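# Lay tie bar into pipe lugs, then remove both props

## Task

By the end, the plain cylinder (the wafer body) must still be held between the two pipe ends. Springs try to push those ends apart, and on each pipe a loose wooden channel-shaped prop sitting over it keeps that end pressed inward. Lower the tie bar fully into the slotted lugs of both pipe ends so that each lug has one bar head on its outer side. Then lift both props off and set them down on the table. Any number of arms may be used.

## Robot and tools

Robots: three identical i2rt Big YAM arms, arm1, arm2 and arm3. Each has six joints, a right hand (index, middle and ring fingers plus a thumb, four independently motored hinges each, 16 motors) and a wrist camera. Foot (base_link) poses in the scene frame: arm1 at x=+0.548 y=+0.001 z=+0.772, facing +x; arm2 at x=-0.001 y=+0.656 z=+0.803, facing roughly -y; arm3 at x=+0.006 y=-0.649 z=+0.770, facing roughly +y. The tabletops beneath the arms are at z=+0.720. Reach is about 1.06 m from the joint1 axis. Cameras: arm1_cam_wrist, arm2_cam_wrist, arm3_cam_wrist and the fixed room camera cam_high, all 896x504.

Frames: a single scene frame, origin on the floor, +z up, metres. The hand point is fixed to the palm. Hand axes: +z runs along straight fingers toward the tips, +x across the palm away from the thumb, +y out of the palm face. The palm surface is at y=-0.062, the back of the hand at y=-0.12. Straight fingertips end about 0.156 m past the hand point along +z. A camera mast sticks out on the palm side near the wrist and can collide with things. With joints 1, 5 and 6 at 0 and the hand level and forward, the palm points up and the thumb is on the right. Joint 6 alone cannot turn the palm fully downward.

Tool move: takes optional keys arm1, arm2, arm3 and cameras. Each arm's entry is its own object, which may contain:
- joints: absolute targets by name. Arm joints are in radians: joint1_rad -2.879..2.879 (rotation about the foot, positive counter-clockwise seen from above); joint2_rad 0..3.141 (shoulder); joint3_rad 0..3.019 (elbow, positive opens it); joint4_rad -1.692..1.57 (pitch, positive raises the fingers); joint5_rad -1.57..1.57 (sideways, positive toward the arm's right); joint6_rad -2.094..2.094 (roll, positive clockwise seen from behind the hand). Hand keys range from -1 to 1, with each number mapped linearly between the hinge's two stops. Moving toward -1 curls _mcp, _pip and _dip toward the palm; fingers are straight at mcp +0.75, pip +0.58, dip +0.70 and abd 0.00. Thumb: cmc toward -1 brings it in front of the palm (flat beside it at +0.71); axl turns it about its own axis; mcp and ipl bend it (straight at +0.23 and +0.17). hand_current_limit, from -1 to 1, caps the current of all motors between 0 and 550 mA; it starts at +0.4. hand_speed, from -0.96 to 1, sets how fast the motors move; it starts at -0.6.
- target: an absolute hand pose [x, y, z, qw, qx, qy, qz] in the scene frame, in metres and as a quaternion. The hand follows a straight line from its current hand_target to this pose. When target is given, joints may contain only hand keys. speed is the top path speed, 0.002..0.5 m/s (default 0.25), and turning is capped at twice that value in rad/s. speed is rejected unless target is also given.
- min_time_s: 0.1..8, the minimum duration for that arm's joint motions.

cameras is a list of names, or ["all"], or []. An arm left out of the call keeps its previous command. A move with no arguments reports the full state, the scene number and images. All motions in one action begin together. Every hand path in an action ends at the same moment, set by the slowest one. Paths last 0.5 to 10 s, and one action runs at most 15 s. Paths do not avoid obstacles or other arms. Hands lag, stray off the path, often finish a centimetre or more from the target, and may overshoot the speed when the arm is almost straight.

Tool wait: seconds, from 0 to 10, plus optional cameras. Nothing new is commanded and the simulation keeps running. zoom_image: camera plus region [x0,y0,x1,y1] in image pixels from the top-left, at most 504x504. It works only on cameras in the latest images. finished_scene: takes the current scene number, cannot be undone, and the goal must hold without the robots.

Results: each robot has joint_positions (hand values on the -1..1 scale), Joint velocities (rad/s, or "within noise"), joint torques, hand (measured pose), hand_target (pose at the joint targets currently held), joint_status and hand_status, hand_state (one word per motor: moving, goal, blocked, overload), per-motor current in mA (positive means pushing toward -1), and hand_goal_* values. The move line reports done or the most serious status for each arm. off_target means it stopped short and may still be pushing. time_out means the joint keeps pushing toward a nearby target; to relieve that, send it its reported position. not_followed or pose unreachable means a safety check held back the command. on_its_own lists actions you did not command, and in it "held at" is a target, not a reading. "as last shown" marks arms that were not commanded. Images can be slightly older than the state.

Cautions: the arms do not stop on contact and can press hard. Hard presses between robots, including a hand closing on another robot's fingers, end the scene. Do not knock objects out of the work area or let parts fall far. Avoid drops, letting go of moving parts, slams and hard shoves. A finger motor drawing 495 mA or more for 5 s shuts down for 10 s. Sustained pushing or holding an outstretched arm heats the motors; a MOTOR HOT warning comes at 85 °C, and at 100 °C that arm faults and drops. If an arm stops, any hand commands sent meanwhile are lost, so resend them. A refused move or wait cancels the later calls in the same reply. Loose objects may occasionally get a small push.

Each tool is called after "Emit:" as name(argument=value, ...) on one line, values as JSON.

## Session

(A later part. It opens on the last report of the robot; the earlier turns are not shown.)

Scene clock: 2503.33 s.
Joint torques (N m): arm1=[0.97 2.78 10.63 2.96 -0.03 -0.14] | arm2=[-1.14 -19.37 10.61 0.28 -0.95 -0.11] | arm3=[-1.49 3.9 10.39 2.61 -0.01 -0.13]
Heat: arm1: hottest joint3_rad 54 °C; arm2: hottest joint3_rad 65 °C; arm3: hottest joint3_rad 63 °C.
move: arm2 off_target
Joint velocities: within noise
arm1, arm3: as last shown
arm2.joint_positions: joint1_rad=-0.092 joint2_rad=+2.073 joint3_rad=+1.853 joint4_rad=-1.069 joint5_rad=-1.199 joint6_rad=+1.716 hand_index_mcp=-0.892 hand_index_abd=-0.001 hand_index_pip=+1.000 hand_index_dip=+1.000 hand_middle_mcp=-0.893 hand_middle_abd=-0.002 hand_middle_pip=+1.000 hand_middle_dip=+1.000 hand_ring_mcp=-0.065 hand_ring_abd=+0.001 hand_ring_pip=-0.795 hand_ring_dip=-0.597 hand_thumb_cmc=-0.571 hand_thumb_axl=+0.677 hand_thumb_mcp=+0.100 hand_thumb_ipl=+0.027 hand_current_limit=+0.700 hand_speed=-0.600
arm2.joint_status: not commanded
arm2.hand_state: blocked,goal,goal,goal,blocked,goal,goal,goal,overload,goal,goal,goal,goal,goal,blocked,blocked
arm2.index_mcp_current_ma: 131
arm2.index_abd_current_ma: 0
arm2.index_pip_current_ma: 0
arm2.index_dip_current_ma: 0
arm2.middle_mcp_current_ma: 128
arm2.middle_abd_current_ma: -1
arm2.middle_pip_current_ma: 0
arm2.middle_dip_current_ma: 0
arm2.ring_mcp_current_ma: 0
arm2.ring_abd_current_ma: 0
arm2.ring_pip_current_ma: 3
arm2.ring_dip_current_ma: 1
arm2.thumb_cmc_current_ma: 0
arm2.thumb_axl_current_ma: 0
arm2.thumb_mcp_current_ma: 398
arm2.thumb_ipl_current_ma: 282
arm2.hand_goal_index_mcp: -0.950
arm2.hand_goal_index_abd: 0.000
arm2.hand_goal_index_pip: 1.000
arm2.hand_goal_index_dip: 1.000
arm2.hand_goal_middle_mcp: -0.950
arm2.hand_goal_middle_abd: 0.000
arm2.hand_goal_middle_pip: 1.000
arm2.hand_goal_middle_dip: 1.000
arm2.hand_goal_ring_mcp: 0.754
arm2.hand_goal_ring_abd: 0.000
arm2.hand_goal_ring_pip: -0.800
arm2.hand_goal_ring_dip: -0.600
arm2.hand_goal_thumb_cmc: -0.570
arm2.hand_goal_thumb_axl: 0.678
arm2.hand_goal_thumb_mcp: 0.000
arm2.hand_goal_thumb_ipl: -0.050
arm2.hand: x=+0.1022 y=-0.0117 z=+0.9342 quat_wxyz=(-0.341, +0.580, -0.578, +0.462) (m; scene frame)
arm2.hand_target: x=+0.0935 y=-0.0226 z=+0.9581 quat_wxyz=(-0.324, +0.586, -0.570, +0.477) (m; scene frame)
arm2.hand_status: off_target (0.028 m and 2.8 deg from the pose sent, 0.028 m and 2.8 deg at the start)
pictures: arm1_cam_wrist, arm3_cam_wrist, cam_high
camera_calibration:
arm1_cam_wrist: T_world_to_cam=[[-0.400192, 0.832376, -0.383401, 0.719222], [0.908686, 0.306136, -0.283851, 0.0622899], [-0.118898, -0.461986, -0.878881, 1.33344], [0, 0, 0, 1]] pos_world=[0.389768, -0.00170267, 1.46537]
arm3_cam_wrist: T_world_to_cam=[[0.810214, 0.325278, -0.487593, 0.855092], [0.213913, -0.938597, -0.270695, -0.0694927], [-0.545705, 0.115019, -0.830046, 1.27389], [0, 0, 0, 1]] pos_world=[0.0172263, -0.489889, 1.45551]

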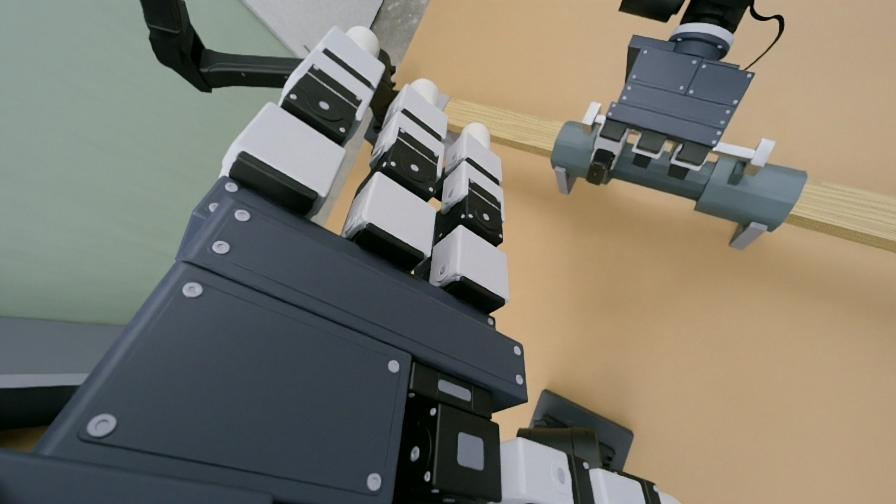

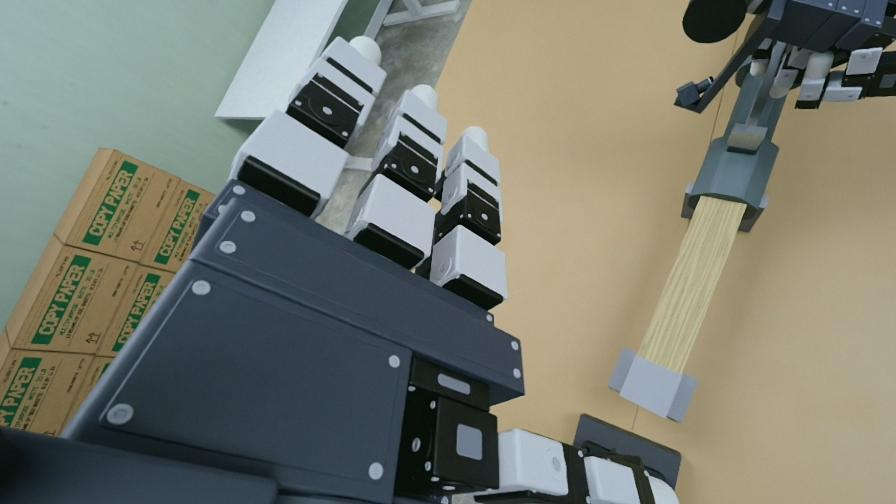

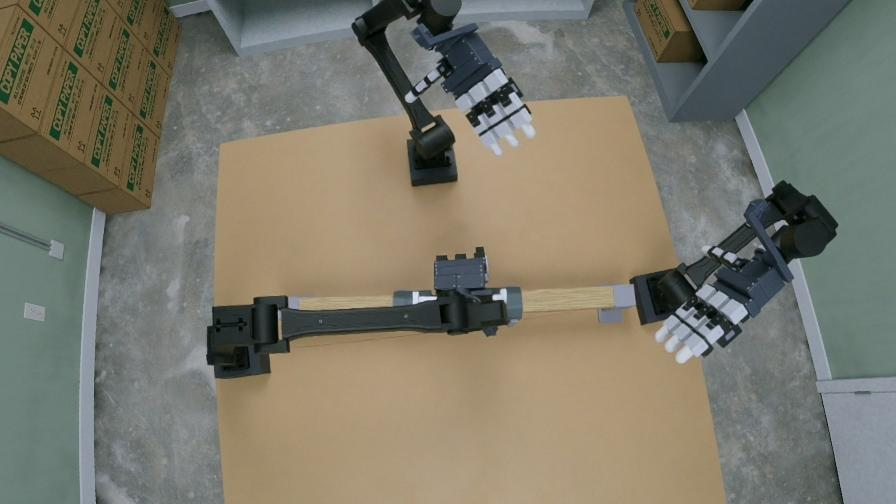

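Emit:
move(arm2={"target":[0.0935,-0.0300,0.985,-0.32489,0.58586,-0.56985,0.47699],"speed":0.08})

Emit:
move(arm2={"target":[0.0935,-0.0200,0.940,-0.32489,0.58586,-0.56985,0.47699],"speed":0.05}, cameras=["arm1_cam_wrist","arm3_cam_wrist","cam_high"])

Emit:
zoom_image(camera="arm3_cam_wrist", region=[710, 60, 800, 170])

Emit:
zoom_image(camera="arm1_cam_wrist", region=[715, 110, 795, 190])

Emit:
zoom_image(camera="arm1_cam_wrist", region=[540, 80, 640, 160])

Emit:
zoom_image(camera="cam_high", region=[385, 270, 435, 330])

Scene clock: 2537.17 s.
Joint torques (N m): arm1=[-0.15 1.79 10.74 3 -0.09 -0.07] | arm2=[-1.03 -19.25 12.53 0.03 -0.94 -0.06] | arm3=[-1.38 3.9 10.37 2.56 -0.02 -0.13]
Heat: arm1: hottest joint3_rad 54 °C; arm2: hottest joint3_rad 69 °C; arm3: hottest joint3_rad 63 °C.
move: arm2 off_target
Joint velocities: within noise
arm1: as last shown
arm2.joint_positions: joint1_rad=-0.092 joint2_rad=+2.073 joint3_rad=+1.901 joint4_rad=-1.137 joint5_rad=-1.199 joint6_rad=+1.716 hand_index_mcp=-0.892 hand_index_abd=-0.001 hand_index_pip=+1.000 hand_index_dip=+1.000 hand_middle_mcp=-0.893 hand_middle_abd=-0.002 hand_middle_pip=+1.000 hand_middle_dip=+1.000 hand_ring_mcp=-0.065 hand_ring_abd=+0.001 hand_ring_pip=-0.795 hand_ring_dip=-0.597 hand_thumb_cmc=-0.571 hand_thumb_axl=+0.677 hand_thumb_mcp=+0.100 hand_thumb_ipl=+0.027 hand_current_limit=+0.700 hand_speed=-0.600
arm2.joint_status: not commanded
arm2.hand_state: blocked,goal,goal,goal,blocked,goal,goal,goal,overload,goal,goal,goal,goal,goal,blocked,blocked
arm2.index_mcp_current_ma: 131
arm2.index_abd_current_ma: 0
arm2.index_pip_current_ma: 0
arm2.index_dip_current_ma: 0
arm2.middle_mcp_current_ma: 128
arm2.middle_abd_current_ma: -1
arm2.middle_pip_current_ma: 0
arm2.middle_dip_current_ma: 0
arm2.ring_mcp_current_ma: 0
arm2.ring_abd_current_ma: 0
arm2.ring_pip_current_ma: 3
arm2.ring_dip_current_ma: 1
arm2.thumb_cmc_current_ma: 0
arm2.thumb_axl_current_ma: 0
arm2.thumb_mcp_current_ma: 398
arm2.thumb_ipl_current_ma: 282
arm2.hand_goal_index_mcp: -0.950
arm2.hand_goal_index_abd: 0.000
arm2.hand_goal_index_pip: 1.000
arm2.hand_goal_index_dip: 1.000
arm2.hand_goal_middle_mcp: -0.950
arm2.hand_goal_middle_abd: 0.000
arm2.hand_goal_middle_pip: 1.000
arm2.hand_goal_middle_dip: 1.000
arm2.hand_goal_ring_mcp: 0.754
arm2.hand_goal_ring_abd: 0.000
arm2.hand_goal_ring_pip: -0.800
arm2.hand_goal_ring_dip: -0.600
arm2.hand_goal_thumb_cmc: -0.570
arm2.hand_goal_thumb_axl: 0.678
arm2.hand_goal_thumb_mcp: 0.000
arm2.hand_goal_thumb_ipl: -0.050
arm2.hand: x=+0.1021 y=-0.0112 z=+0.9519 quat_wxyz=(-0.347, +0.576, -0.583, +0.456) (m; scene frame)
arm2.hand_target: x=+0.0934 y=-0.0277 z=+0.9853 quat_wxyz=(-0.324, +0.585, -0.570, +0.477) (m; scene frame)
arm2.hand_status: off_target (0.039 m and 3.9 deg from the pose sent, 0.055 m and 2.8 deg at the start)
arm3.joint_positions: joint1_rad=+0.443 joint2_rad=+0.524 joint3_rad=+1.325 joint4_rad=-1.149 joint5_rad=-0.043 joint6_rad=+1.166 hand_index_mcp=+0.754 hand_index_abd=+0.001 hand_index_pip=+0.577 hand_index_dip=+0.696 hand_middle_mcp=+0.754 hand_middle_abd=+0.001 hand_middle_pip=+0.577 hand_middle_dip=+0.696 hand_ring_mcp=+0.754 hand_ring_abd=+0.001 hand_ring_pip=+0.577 hand_ring_dip=+0.696 hand_thumb_cmc=+0.714 hand_thumb_axl=+0.677 hand_thumb_mcp=+0.226 hand_thumb_ipl=+0.168 hand_current_limit=+0.400 hand_speed=-0.600
arm3.joint_status: not commanded
arm3.hand_state: goal,goal,goal,goal,goal,goal,goal,goal,goal,goal,goal,goal,goal,goal,goal,goal
arm3.index_mcp_current_ma: 0
arm3.index_abd_current_ma: 0
arm3.index_pip_current_ma: 0
arm3.index_dip_current_ma: 0
arm3.middle_mcp_current_ma: 0
arm3.middle_abd_current_ma: 0
arm3.middle_pip_current_ma: 0
arm3.middle_dip_current_ma: 0
arm3.ring_mcp_current_ma: 0
arm3.ring_abd_current_ma: 0
arm3.ring_pip_current_ma: 0
arm3.ring_dip_current_ma: 0
arm3.thumb_cmc_current_ma: 0
arm3.thumb_axl_current_ma: 0
arm3.thumb_mcp_current_ma: 0
arm3.thumb_ipl_current_ma: 0
arm3.hand_goal_index_mcp: 0.754
arm3.hand_goal_index_abd: 0.000
arm3.hand_goal_index_pip: 0.576
arm3.hand_goal_index_dip: 0.696
arm3.hand_goal_middle_mcp: 0.754
arm3.hand_goal_middle_abd: 0.000
arm3.hand_goal_middle_pip: 0.576
arm3.hand_goal_middle_dip: 0.696
arm3.hand_goal_ring_mcp: 0.754
arm3.hand_goal_ring_abd: 0.000
arm3.hand_goal_ring_pip: 0.576
arm3.hand_goal_ring_dip: 0.696
arm3.hand_goal_thumb_cmc: 0.714
arm3.hand_goal_thumb_axl: 0.678
arm3.hand_goal_thumb_mcp: 0.226
arm3.hand_goal_thumb_ipl: 0.168
arm3.hand: x=-0.0297 y=-0.4101 z=+1.3519 quat_wxyz=(-0.439, +0.259, +0.773, +0.379) (m; scene frame)
arm3.hand_target: x=-0.0277 y=-0.4139 z=+1.3638 quat_wxyz=(-0.447, +0.257, +0.765, +0.386) (m; scene frame)
arm3.hand_status: not commanded
pictures: none

Scene clock: 2538.73 s.
Joint torques (N m): arm1=[0.73 1.61 10.59 2.99 -0.02 -0.08] | arm2=[-1.14 -19.19 8.35 1.33 -0.97 -0.14] | arm3=[-1.44 4.01 10.37 2.59 -0.01 -0.13]
Heat: arm1: hottest joint3_rad 54 °C; arm2: hottest joint3_rad 69 °C; arm3: hottest joint3_rad 63 °C.
move: arm2 off_target
Joint velocities: within noise
arm1, arm3: as last shown
arm2.joint_positions: joint1_rad=-0.092 joint2_rad=+2.073 joint3_rad=+1.843 joint4_rad=-1.056 joint5_rad=-1.199 joint6_rad=+1.715 hand_index_mcp=-0.892 hand_index_abd=+0.000 hand_index_pip=+1.000 hand_index_dip=+1.000 hand_middle_mcp=-0.893 hand_middle_abd=-0.002 hand_middle_pip=+1.000 hand_middle_dip=+1.000 hand_ring_mcp=-0.065 hand_ring_abd=+0.001 hand_ring_pip=-0.795 hand_ring_dip=-0.597 hand_thumb_cmc=-0.570 hand_thumb_axl=+0.677 hand_thumb_mcp=+0.100 hand_thumb_ipl=+0.027 hand_current_limit=+0.700 hand_speed=-0.600
arm2.joint_status: not commanded
arm2.hand_state: blocked,goal,goal,goal,blocked,goal,goal,goal,overload,goal,goal,goal,goal,goal,blocked,blocked
arm2.index_mcp_current_ma: 131
arm2.index_abd_current_ma: 0
arm2.index_pip_current_ma: 0
arm2.index_dip_current_ma: 0
arm2.middle_mcp_current_ma: 128
arm2.middle_abd_current_ma: -1
arm2.middle_pip_current_ma: 0
arm2.middle_dip_current_ma: 0
arm2.ring_mcp_current_ma: 0
arm2.ring_abd_current_ma: 0
arm2.ring_pip_current_ma: 3
arm2.ring_dip_current_ma: 1
arm2.thumb_cmc_current_ma: 0
arm2.thumb_axl_current_ma: 0
arm2.thumb_mcp_current_ma: 398
arm2.thumb_ipl_current_ma: 282
arm2.hand_goal_index_mcp: -0.950
arm2.hand_goal_index_abd: 0.000
arm2.hand_goal_index_pip: 1.000
arm2.hand_goal_index_dip: 1.000
arm2.hand_goal_middle_mcp: -0.950
arm2.hand_goal_middle_abd: 0.000
arm2.hand_goal_middle_pip: 1.000
arm2.hand_goal_middle_dip: 1.000
arm2.hand_goal_ring_mcp: 0.754
arm2.hand_goal_ring_abd: 0.000
arm2.hand_goal_ring_pip: -0.800
arm2.hand_goal_ring_dip: -0.600
arm2.hand_goal_thumb_cmc: -0.570
arm2.hand_goal_thumb_axl: 0.678
arm2.hand_goal_thumb_mcp: 0.000
arm2.hand_goal_thumb_ipl: -0.050
arm2.hand: x=+0.1023 y=-0.0118 z=+0.9307 quat_wxyz=(-0.340, +0.581, -0.577, +0.463) (m; scene frame)
arm2.hand_target: x=+0.0936 y=-0.0197 z=+0.9402 quat_wxyz=(-0.325, +0.586, -0.570, +0.477) (m; scene frame)
arm2.hand_status: off_target (0.015 m and 2.6 deg from the pose sent, 0.017 m and 3.9 deg at the start)
pictures: arm1_cam_wrist, arm3_cam_wrist, cam_high
camera_calibration:
arm1_cam_wrist: T_world_to_cam=[[-0.400192, 0.832376, -0.383401, 0.719222], [0.908686, 0.306136, -0.283851, 0.0622899], [-0.118898, -0.461986, -0.878881, 1.33344], [0, 0, 0, 1]] pos_world=[0.389768, -0.00170267, 1.46537]
arm3_cam_wrist: T_world_to_cam=[[0.810214, 0.325278, -0.487593, 0.855092], [0.213913, -0.938597, -0.270695, -0.0694927], [-0.545705, 0.115019, -0.830046, 1.27389], [0, 0, 0, 1]] pos_world=[0.0172263, -0.489889, 1.45551]

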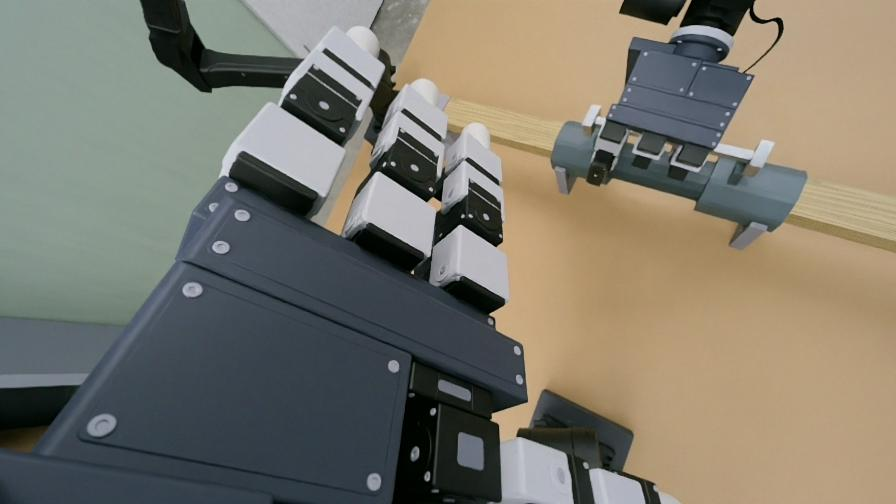

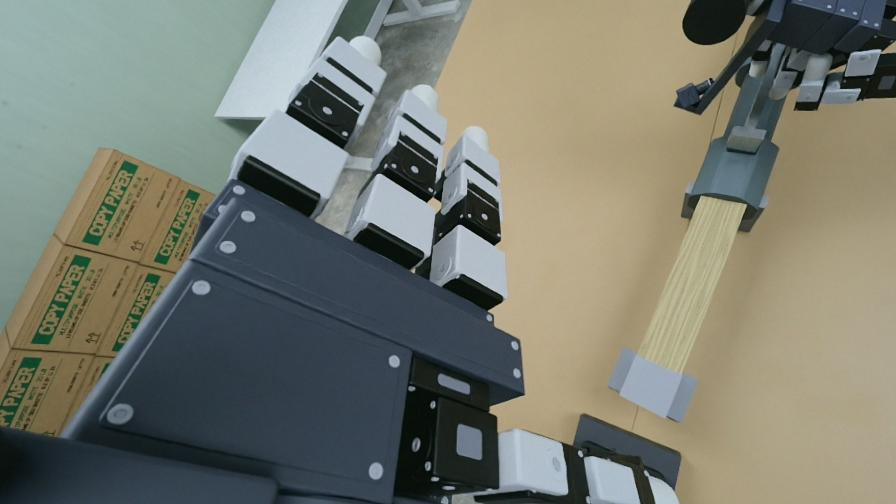

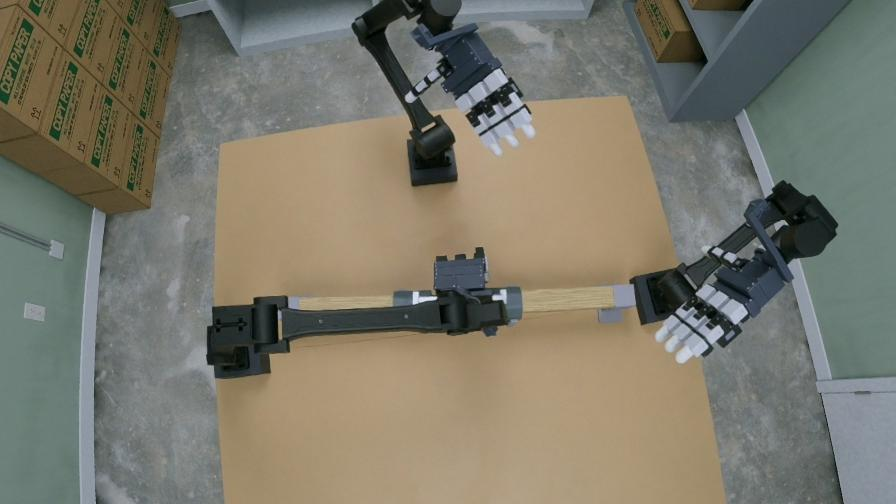

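Scaled by 4.582 from the camera's 896x504 image, which has a finer 1280x720 frame.

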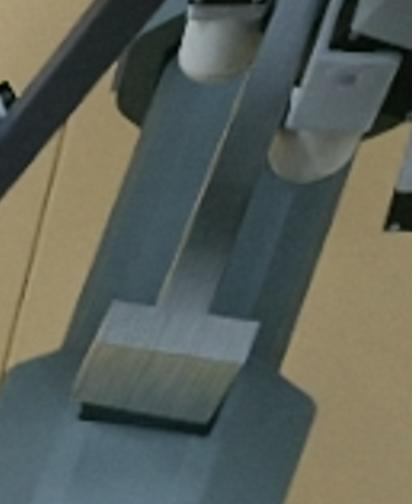

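Scaled by 6.300 from the camera's 896x504 image, which has a finer 1280x720 frame.

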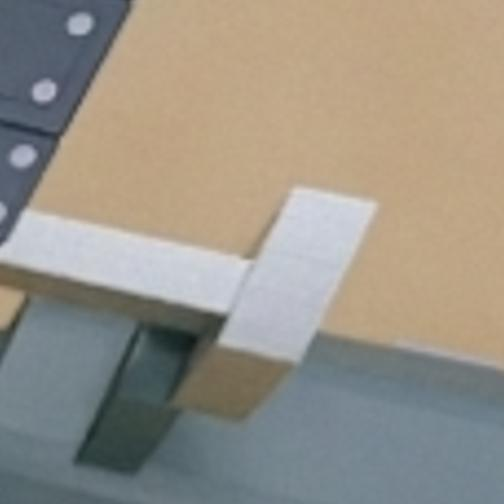

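Scaled by 5.040 from the camera's 896x504 image, which has a finer 1280x720 frame.

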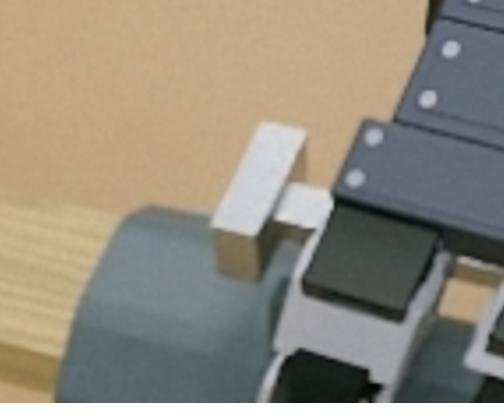

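Scaled by 8.400 from the camera's 896x504 image, which has a finer 1280x720 frame.

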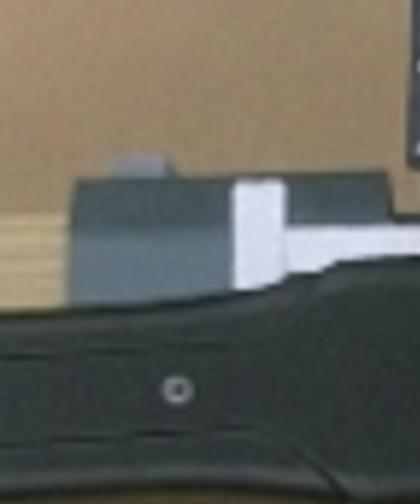

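Emit:
move(arm2={"target":[0.0935,-0.0190,0.925,-0.32489,0.58586,-0.56985,0.47699],"speed":0.04}, cameras=["arm1_cam_wrist","arm3_cam_wrist"])

Emit:
zoom_image(camera="arm3_cam_wrist", region=[710, 60, 800, 170])

Emit:
zoom_image(camera="arm1_cam_wrist", region=[715, 110, 795, 190])

Scene clock: 2564.23 s.
Joint torques (N m): arm1=[0.56 3.43 10.85 2.51 0.06 -0.07] | arm2=[-1.14 -18.55 7.82 1.35 -0.94 -0.17] | arm3=[-1.38 3.96 10.35 2.56 -0.02 -0.12]
Heat: arm1: hottest joint3_rad 54 °C; arm2: hottest joint3_rad 68 °C; arm3: hottest joint3_rad 63 °C.
move: arm2 off_target
Joint velocities: within noise
arm1, arm3: as last shown
arm2.joint_positions: joint1_rad=-0.092 joint2_rad=+2.073 joint3_rad=+1.823 joint4_rad=-1.024 joint5_rad=-1.200 joint6_rad=+1.715 hand_index_mcp=-0.892 hand_index_abd=+0.000 hand_index_pip=+1.000 hand_index_dip=+1.000 hand_middle_mcp=-0.898 hand_middle_abd=-0.001 hand_middle_pip=+1.000 hand_middle_dip=+1.000 hand_ring_mcp=-0.065 hand_ring_abd=+0.001 hand_ring_pip=-0.795 hand_ring_dip=-0.597 hand_thumb_cmc=-0.568 hand_thumb_axl=+0.677 hand_thumb_mcp=+0.100 hand_thumb_ipl=+0.027 hand_current_limit=+0.700 hand_speed=-0.600
arm2.joint_status: not commanded
arm2.hand_state: blocked,goal,goal,goal,blocked,goal,goal,goal,overload,goal,goal,goal,goal,goal,blocked,blocked
arm2.index_mcp_current_ma: 131
arm2.index_abd_current_ma: 0
arm2.index_pip_current_ma: 0
arm2.index_dip_current_ma: 0
arm2.middle_mcp_current_ma: 112
arm2.middle_abd_current_ma: 0
arm2.middle_pip_current_ma: 0
arm2.middle_dip_current_ma: 0
arm2.ring_mcp_current_ma: 0
arm2.ring_abd_current_ma: 0
arm2.ring_pip_current_ma: 3
arm2.ring_dip_current_ma: 1
arm2.thumb_cmc_current_ma: 1
arm2.thumb_axl_current_ma: 0
arm2.thumb_mcp_current_ma: 398
arm2.thumb_ipl_current_ma: 282
arm2.hand_goal_index_mcp: -0.950
arm2.hand_goal_index_abd: 0.000
arm2.hand_goal_index_pip: 1.000
arm2.hand_goal_index_dip: 1.000
arm2.hand_goal_middle_mcp: -0.950
arm2.hand_goal_middle_abd: 0.000
arm2.hand_goal_middle_pip: 1.000
arm2.hand_goal_middle_dip: 1.000
arm2.hand_goal_ring_mcp: 0.754
arm2.hand_goal_ring_abd: 0.000
arm2.hand_goal_ring_pip: -0.800
arm2.hand_goal_ring_dip: -0.600
arm2.hand_goal_thumb_cmc: -0.570
arm2.hand_goal_thumb_axl: 0.678
arm2.hand_goal_thumb_mcp: 0.000
arm2.hand_goal_thumb_ipl: -0.050
arm2.hand: x=+0.1021 y=-0.0126 z=+0.9236 quat_wxyz=(-0.336, +0.583, -0.574, +0.466) (m; scene frame)
arm2.hand_target: x=+0.0935 y=-0.0188 z=+0.9250 quat_wxyz=(-0.325, +0.586, -0.570, +0.477) (m; scene frame)
arm2.hand_status: off_target (0.011 m and 1.8 deg from the pose sent, 0.013 m and 2.6 deg at the start)
pictures: arm1_cam_wrist, arm3_cam_wrist
camera_calibration:
arm1_cam_wrist: T_world_to_cam=[[-0.400192, 0.832376, -0.383401, 0.719222], [0.908686, 0.306136, -0.283851, 0.0622899], [-0.118898, -0.461986, -0.878881, 1.33344], [0, 0, 0, 1]] pos_world=[0.389768, -0.00170267, 1.46537]
arm3_cam_wrist: T_world_to_cam=[[0.810214, 0.325278, -0.487593, 0.855092], [0.213913, -0.938597, -0.270695, -0.0694927], [-0.545705, 0.115019, -0.830046, 1.27389], [0, 0, 0, 1]] pos_world=[0.0172263, -0.489889, 1.45551]

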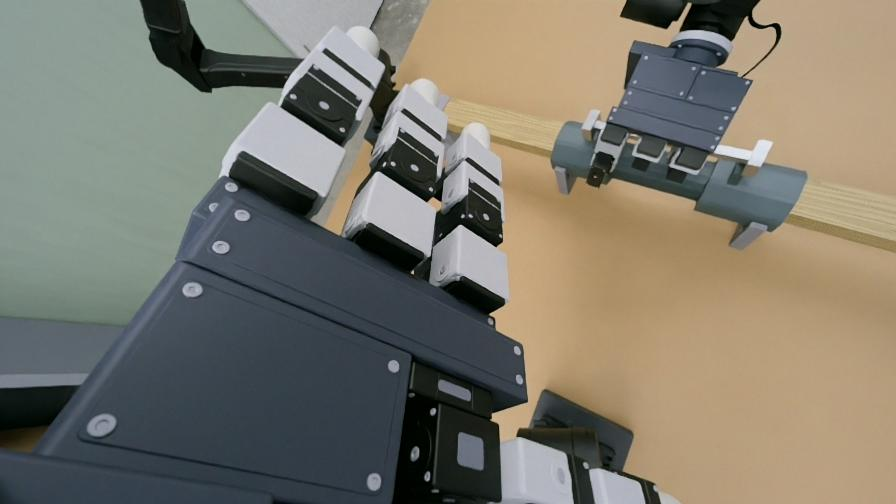

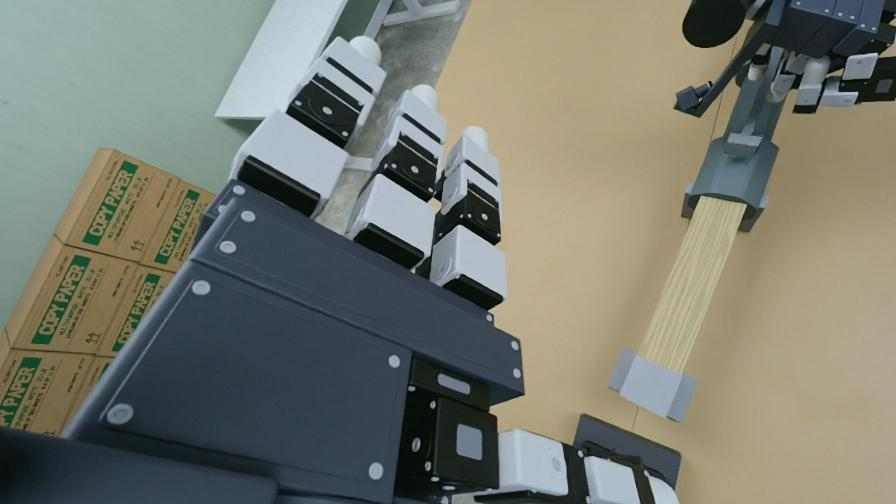

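Scaled by 4.582 from the camera's 896x504 image, which has a finer 1280x720 frame.

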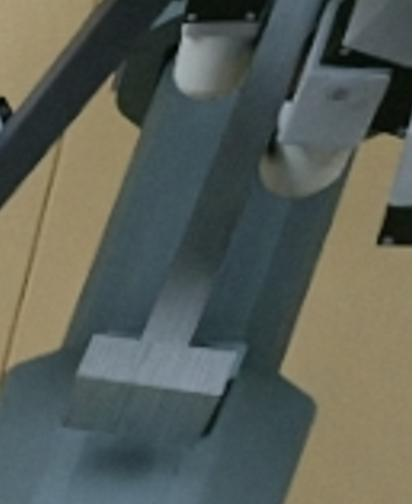

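Scaled by 6.300 from the camera's 896x504 image, which has a finer 1280x720 frame.

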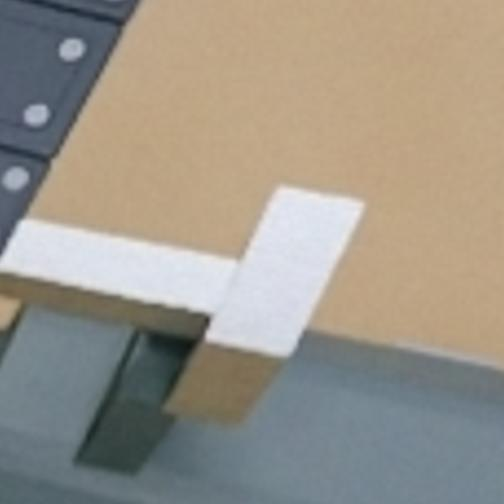

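Emit:
move(arm2={"target":[0.0945,-0.0090,0.932,-0.32489,0.58586,-0.56985,0.47699],"speed":0.04}, cameras=["arm1_cam_wrist","arm3_cam_wrist"])

Emit:
zoom_image(camera="arm3_cam_wrist", region=[710, 60, 800, 170])

Emit:
zoom_image(camera="arm1_cam_wrist", region=[715, 110, 795, 190])

Scene clock: 2578.23 s.
Joint torques (N m): arm1=[0.21 2.67 10.73 2.52 0.01 -0.01] | arm2=[-0.85 -19.84 7.8 0.92 -0.84 0.07] | arm3=[-1.49 4.07 10.37 2.56 -0.02 -0.13]
Heat: arm1: hottest joint3_rad 54 °C; arm2: hottest joint3_rad 68 °C; arm3: hottest joint3_rad 63 °C.
move: arm2 off_target
Joint velocities: within noise
arm1.joint_positions: joint1_rad=+0.487 joint2_rad=+0.529 joint3_rad=+1.363 joint4_rad=-1.256 joint5_rad=-0.064 joint6_rad=+1.052 hand_index_mcp=+0.755 hand_index_abd=+0.001 hand_index_pip=+0.577 hand_index_dip=+0.696 hand_middle_mcp=+0.755 hand_middle_abd=+0.001 hand_middle_pip=+0.577 hand_middle_dip=+0.696 hand_ring_mcp=+0.756 hand_ring_abd=+0.001 hand_ring_pip=+0.577 hand_ring_dip=+0.696 hand_thumb_cmc=+0.715 hand_thumb_axl=+0.677 hand_thumb_mcp=+0.226 hand_thumb_ipl=+0.168 hand_current_limit=+0.400 hand_speed=-0.600
arm1.joint_status: not commanded
arm1.hand_state: goal,goal,goal,goal,goal,goal,goal,goal,goal,goal,goal,goal,goal,goal,goal,goal
arm1.index_mcp_current_ma: 3
arm1.index_abd_current_ma: 1
arm1.index_pip_current_ma: 1
arm1.index_dip_current_ma: 0
arm1.middle_mcp_current_ma: 3
arm1.middle_abd_current_ma: 1
arm1.middle_pip_current_ma: 1
arm1.middle_dip_current_ma: 0
arm1.ring_mcp_current_ma: 3
arm1.ring_abd_current_ma: 1
arm1.ring_pip_current_ma: 1
arm1.ring_dip_current_ma: 0
arm1.thumb_cmc_current_ma: 2
arm1.thumb_axl_current_ma: -2
arm1.thumb_mcp_current_ma: 0
arm1.thumb_ipl_current_ma: -1
arm1.hand_goal_index_mcp: 0.754
arm1.hand_goal_index_abd: 0.000
arm1.hand_goal_index_pip: 0.576
arm1.hand_goal_index_dip: 0.696
arm1.hand_goal_middle_mcp: 0.754
arm1.hand_goal_middle_abd: 0.000
arm1.hand_goal_middle_pip: 0.576
arm1.hand_goal_middle_dip: 0.696
arm1.hand_goal_ring_mcp: 0.754
arm1.hand_goal_ring_abd: 0.000
arm1.hand_goal_ring_pip: 0.576
arm1.hand_goal_ring_dip: 0.696
arm1.hand_goal_thumb_cmc: 0.714
arm1.hand_goal_thumb_axl: 0.678
arm1.hand_goal_thumb_mcp: 0.226
arm1.hand_goal_thumb_ipl: 0.168
arm1.hand: x=+0.3154 y=-0.0379 z=+1.3528 quat_wxyz=(-0.544, -0.418, +0.727, -0.017) (m; scene frame)
arm1.hand_target: x=+0.3197 y=-0.0388 z=+1.3622 quat_wxyz=(-0.554, -0.419, +0.719, -0.020) (m; scene frame)
arm1.hand_status: not commanded
arm2.joint_positions: joint1_rad=-0.093 joint2_rad=+2.059 joint3_rad=+1.787 joint4_rad=-1.006 joint5_rad=-1.202 joint6_rad=+1.696 hand_index_mcp=-0.889 hand_index_abd=-0.006 hand_index_pip=+1.000 hand_index_dip=+1.000 hand_middle_mcp=-0.898 hand_middle_abd=-0.004 hand_middle_pip=+1.000 hand_middle_dip=+1.000 hand_ring_mcp=-0.065 hand_ring_abd=+0.001 hand_ring_pip=-0.795 hand_ring_dip=-0.597 hand_thumb_cmc=-0.571 hand_thumb_axl=+0.677 hand_thumb_mcp=+0.100 hand_thumb_ipl=+0.023 hand_current_limit=+0.700 hand_speed=-0.600
arm2.joint_status: not commanded
arm2.hand_state: blocked,goal,goal,goal,blocked,goal,goal,goal,overload,goal,goal,goal,goal,goal,blocked,blocked
arm2.index_mcp_current_ma: 139
arm2.index_abd_current_ma: -4
arm2.index_pip_current_ma: 0
arm2.index_dip_current_ma: 0
arm2.middle_mcp_current_ma: 110
arm2.middle_abd_current_ma: -2
arm2.middle_pip_current_ma: 0
arm2.middle_dip_current_ma: 0
arm2.ring_mcp_current_ma: 0
arm2.ring_abd_current_ma: 0
arm2.ring_pip_current_ma: 3
arm2.ring_dip_current_ma: 1
arm2.thumb_cmc_current_ma: 0
arm2.thumb_axl_current_ma: 0
arm2.thumb_mcp_current_ma: 398
arm2.thumb_ipl_current_ma: 263
arm2.hand_goal_index_mcp: -0.950
arm2.hand_goal_index_abd: 0.000
arm2.hand_goal_index_pip: 1.000
arm2.hand_goal_index_dip: 1.000
arm2.hand_goal_middle_mcp: -0.950
arm2.hand_goal_middle_abd: 0.000
arm2.hand_goal_middle_pip: 1.000
arm2.hand_goal_middle_dip: 1.000
arm2.hand_goal_ring_mcp: 0.754
arm2.hand_goal_ring_abd: 0.000
arm2.hand_goal_ring_pip: -0.800
arm2.hand_goal_ring_dip: -0.600
arm2.hand_goal_thumb_cmc: -0.570
arm2.hand_goal_thumb_axl: 0.678
arm2.hand_goal_thumb_mcp: 0.000
arm2.hand_goal_thumb_ipl: -0.050
arm2.hand: x=+0.1020 y=-0.0068 z=+0.9187 quat_wxyz=(-0.334, +0.587, -0.569, +0.469) (m; scene frame)
arm2.hand_target: x=+0.0946 y=-0.0089 z=+0.9319 quat_wxyz=(-0.325, +0.586, -0.569, +0.477) (m; scene frame)
arm2.hand_status: off_target (0.015 m and 1.4 deg from the pose sent, 0.012 m and 1.8 deg at the start)
arm3: as last shown
pictures: arm1_cam_wrist, arm3_cam_wrist
camera_calibration:
arm1_cam_wrist: T_world_to_cam=[[-0.400192, 0.832376, -0.383401, 0.719222], [0.908686, 0.306136, -0.283851, 0.0622899], [-0.118898, -0.461986, -0.878881, 1.33344], [0, 0, 0, 1]] pos_world=[0.389768, -0.00170267, 1.46537]
arm3_cam_wrist: T_world_to_cam=[[0.810214, 0.325278, -0.487593, 0.855092], [0.213913, -0.938597, -0.270695, -0.0694927], [-0.545705, 0.115019, -0.830046, 1.27389], [0, 0, 0, 1]] pos_world=[0.0172263, -0.489889, 1.45551]

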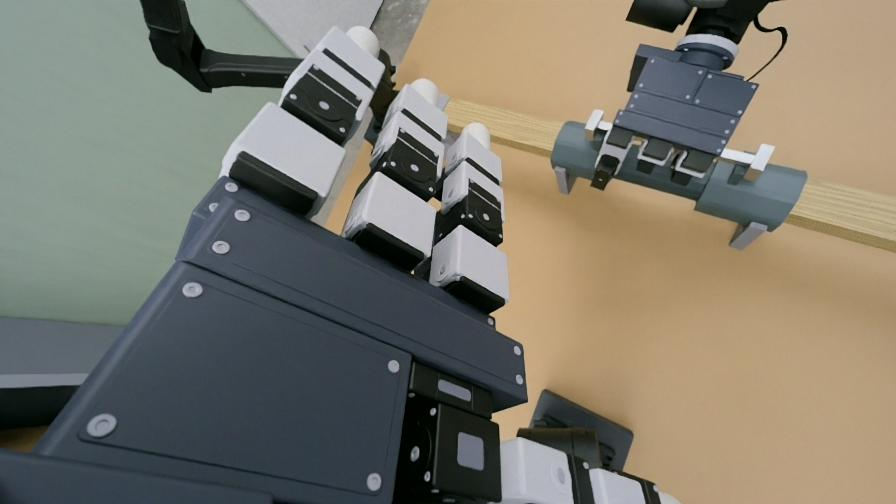

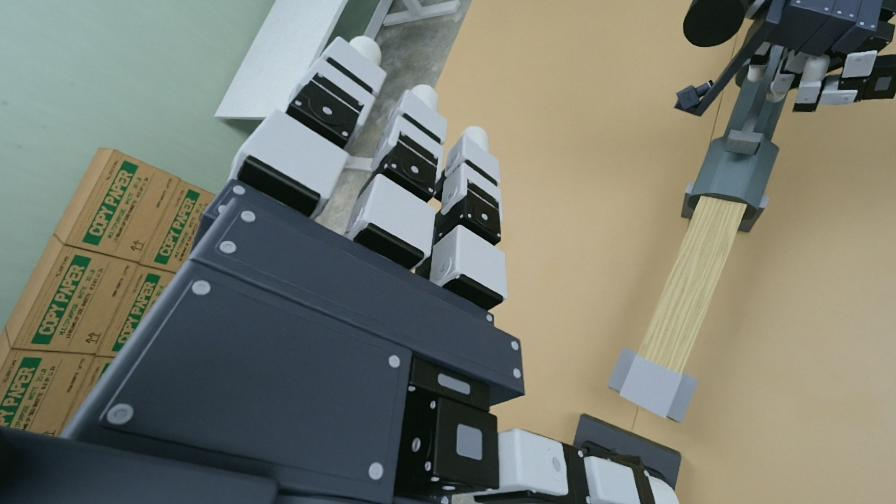

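Scaled by 4.582 from the camera's 896x504 image, which has a finer 1280x720 frame.

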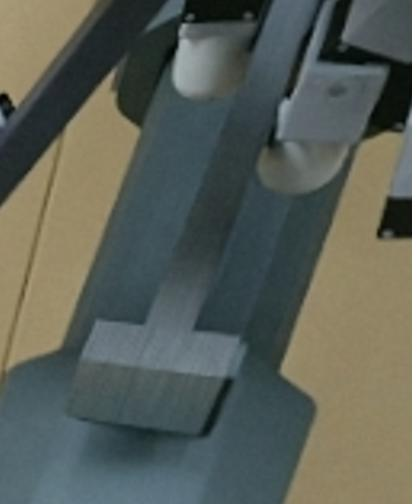

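Scaled by 6.300 from the camera's 896x504 image, which has a finer 1280x720 frame.

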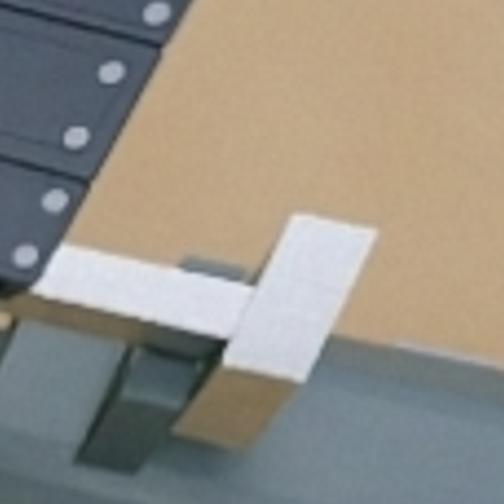

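Emit:
move(arm2={"target":[0.0975,-0.0090,0.925,-0.32489,0.58586,-0.56985,0.47699],"speed":0.04}, cameras=["arm1_cam_wrist","arm3_cam_wrist","cam_high"])

Emit:
zoom_image(camera="arm3_cam_wrist", region=[710, 60, 800, 170])

Emit:
zoom_image(camera="arm1_cam_wrist", region=[715, 110, 795, 190])

Emit:
zoom_image(camera="cam_high", region=[385, 270, 435, 330])

Scene clock: 2603.63 s.
Joint torques (N m): arm1=[0.62 2.2 10.91 2.73 0.02 -0.15] | arm2=[-0.56 -19.55 7.47 1.25 -0.79 0.09] | arm3=[-1.38 3.9 10.39 2.59 -0.02 -0.12]
Heat: arm1: hottest joint3_rad 54 °C; arm2: hottest joint3_rad 66 °C; arm3: hottest joint3_rad 63 °C.
move: arm2 off_target
Joint velocities: within noise
arm1, arm3: as last shown
arm2.joint_positions: joint1_rad=-0.093 joint2_rad=+2.059 joint3_rad=+1.777 joint4_rad=-0.988 joint5_rad=-1.202 joint6_rad=+1.702 hand_index_mcp=-0.889 hand_index_abd=-0.004 hand_index_pip=+1.000 hand_index_dip=+1.000 hand_middle_mcp=-0.898 hand_middle_abd=-0.001 hand_middle_pip=+1.000 hand_middle_dip=+1.000 hand_ring_mcp=-0.065 hand_ring_abd=+0.001 hand_ring_pip=-0.795 hand_ring_dip=-0.597 hand_thumb_cmc=-0.570 hand_thumb_axl=+0.677 hand_thumb_mcp=+0.100 hand_thumb_ipl=+0.022 hand_current_limit=+0.700 hand_speed=-0.600
arm2.joint_status: not commanded
arm2.hand_state: blocked,goal,goal,goal,blocked,goal,goal,goal,overload,goal,goal,goal,goal,goal,blocked,blocked
arm2.index_mcp_current_ma: 142
arm2.index_abd_current_ma: -2
arm2.index_pip_current_ma: 0
arm2.index_dip_current_ma: 0
arm2.middle_mcp_current_ma: 110
arm2.middle_abd_current_ma: 0
arm2.middle_pip_current_ma: 0
arm2.middle_dip_current_ma: 0
arm2.ring_mcp_current_ma: 0
arm2.ring_abd_current_ma: 0
arm2.ring_pip_current_ma: 3
arm2.ring_dip_current_ma: 1
arm2.thumb_cmc_current_ma: 0
arm2.thumb_axl_current_ma: 0
arm2.thumb_mcp_current_ma: 398
arm2.thumb_ipl_current_ma: 255
arm2.hand_goal_index_mcp: -0.950
arm2.hand_goal_index_abd: 0.000
arm2.hand_goal_index_pip: 1.000
arm2.hand_goal_index_dip: 1.000
arm2.hand_goal_middle_mcp: -0.950
arm2.hand_goal_middle_abd: 0.000
arm2.hand_goal_middle_pip: 1.000
arm2.hand_goal_middle_dip: 1.000
arm2.hand_goal_ring_mcp: 0.754
arm2.hand_goal_ring_abd: 0.000
arm2.hand_goal_ring_pip: -0.800
arm2.hand_goal_ring_dip: -0.600
arm2.hand_goal_thumb_cmc: -0.570
arm2.hand_goal_thumb_axl: 0.678
arm2.hand_goal_thumb_mcp: 0.000
arm2.hand_goal_thumb_ipl: -0.050
arm2.hand: x=+0.1021 y=-0.0071 z=+0.9155 quat_wxyz=(-0.332, +0.587, -0.569, +0.470) (m; scene frame)
arm2.hand_target: x=+0.0976 y=-0.0090 z=+0.9250 quat_wxyz=(-0.325, +0.586, -0.569, +0.477) (m; scene frame)
arm2.hand_status: off_target (0.011 m and 1.1 deg from the pose sent, 0.008 m and 1.4 deg at the start)
pictures: arm1_cam_wrist, arm3_cam_wrist, cam_high
camera_calibration:
arm1_cam_wrist: T_world_to_cam=[[-0.400192, 0.832376, -0.383401, 0.719222], [0.908686, 0.306136, -0.283851, 0.0622899], [-0.118898, -0.461986, -0.878881, 1.33344], [0, 0, 0, 1]] pos_world=[0.389768, -0.00170267, 1.46537]
arm3_cam_wrist: T_world_to_cam=[[0.810214, 0.325278, -0.487593, 0.855092], [0.213913, -0.938597, -0.270695, -0.0694927], [-0.545705, 0.115019, -0.830046, 1.27389], [0, 0, 0, 1]] pos_world=[0.0172263, -0.489889, 1.45551]

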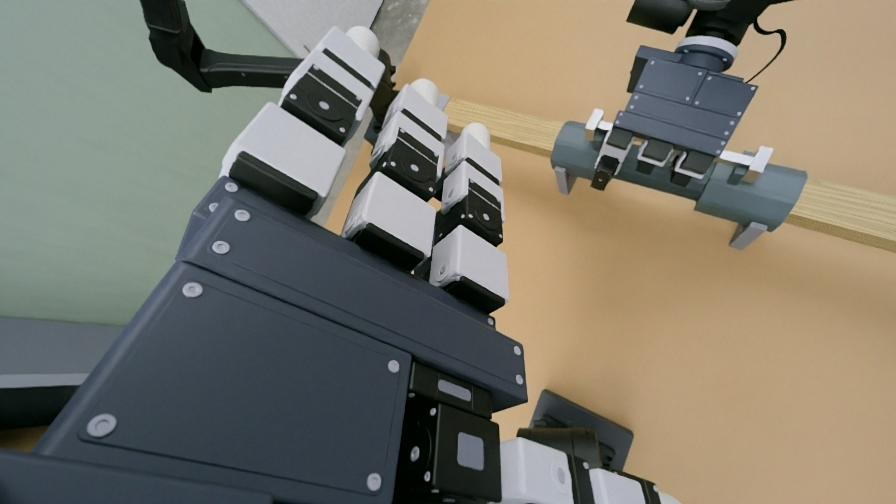

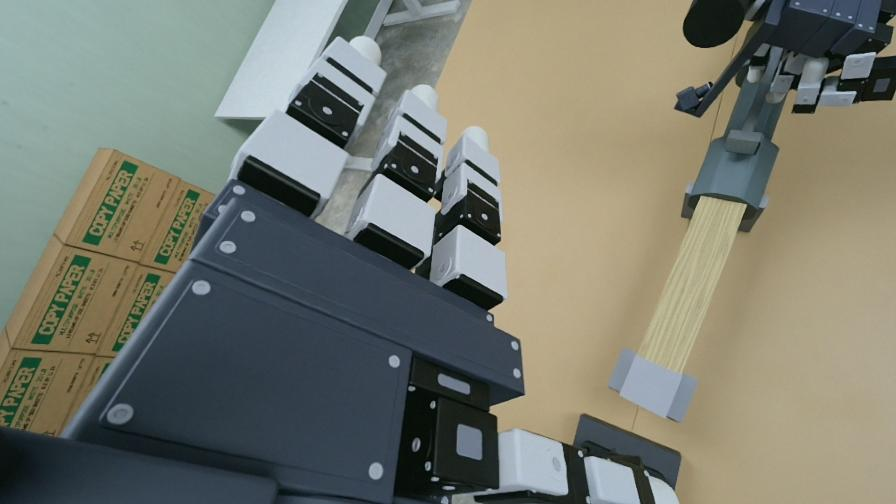

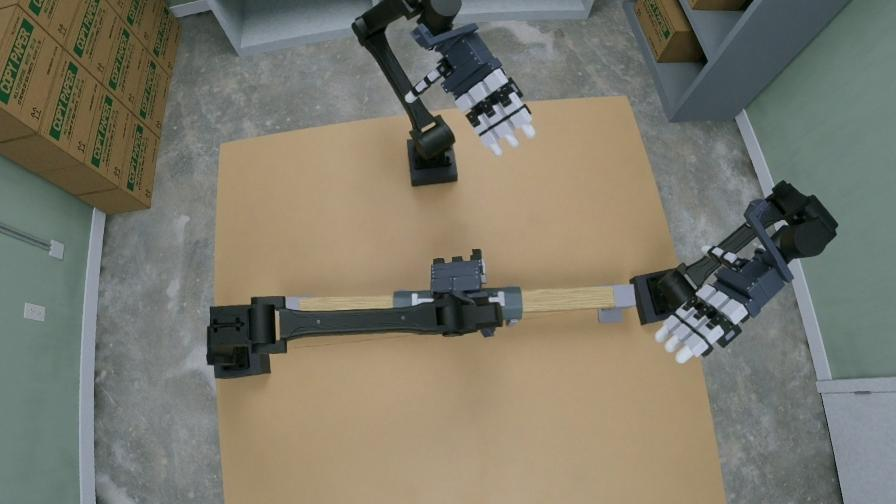

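Scaled by 4.582 from the camera's 896x504 image, which has a finer 1280x720 frame.

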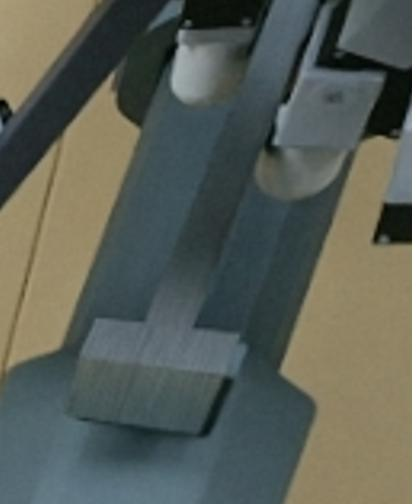

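Scaled by 6.300 from the camera's 896x504 image, which has a finer 1280x720 frame.

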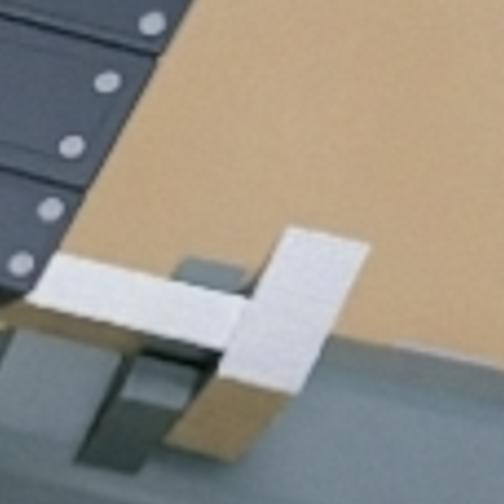

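Scaled by 8.400 from the camera's 896x504 image, which has a finer 1280x720 frame.

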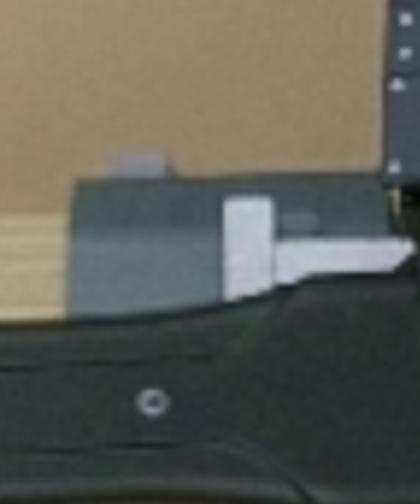

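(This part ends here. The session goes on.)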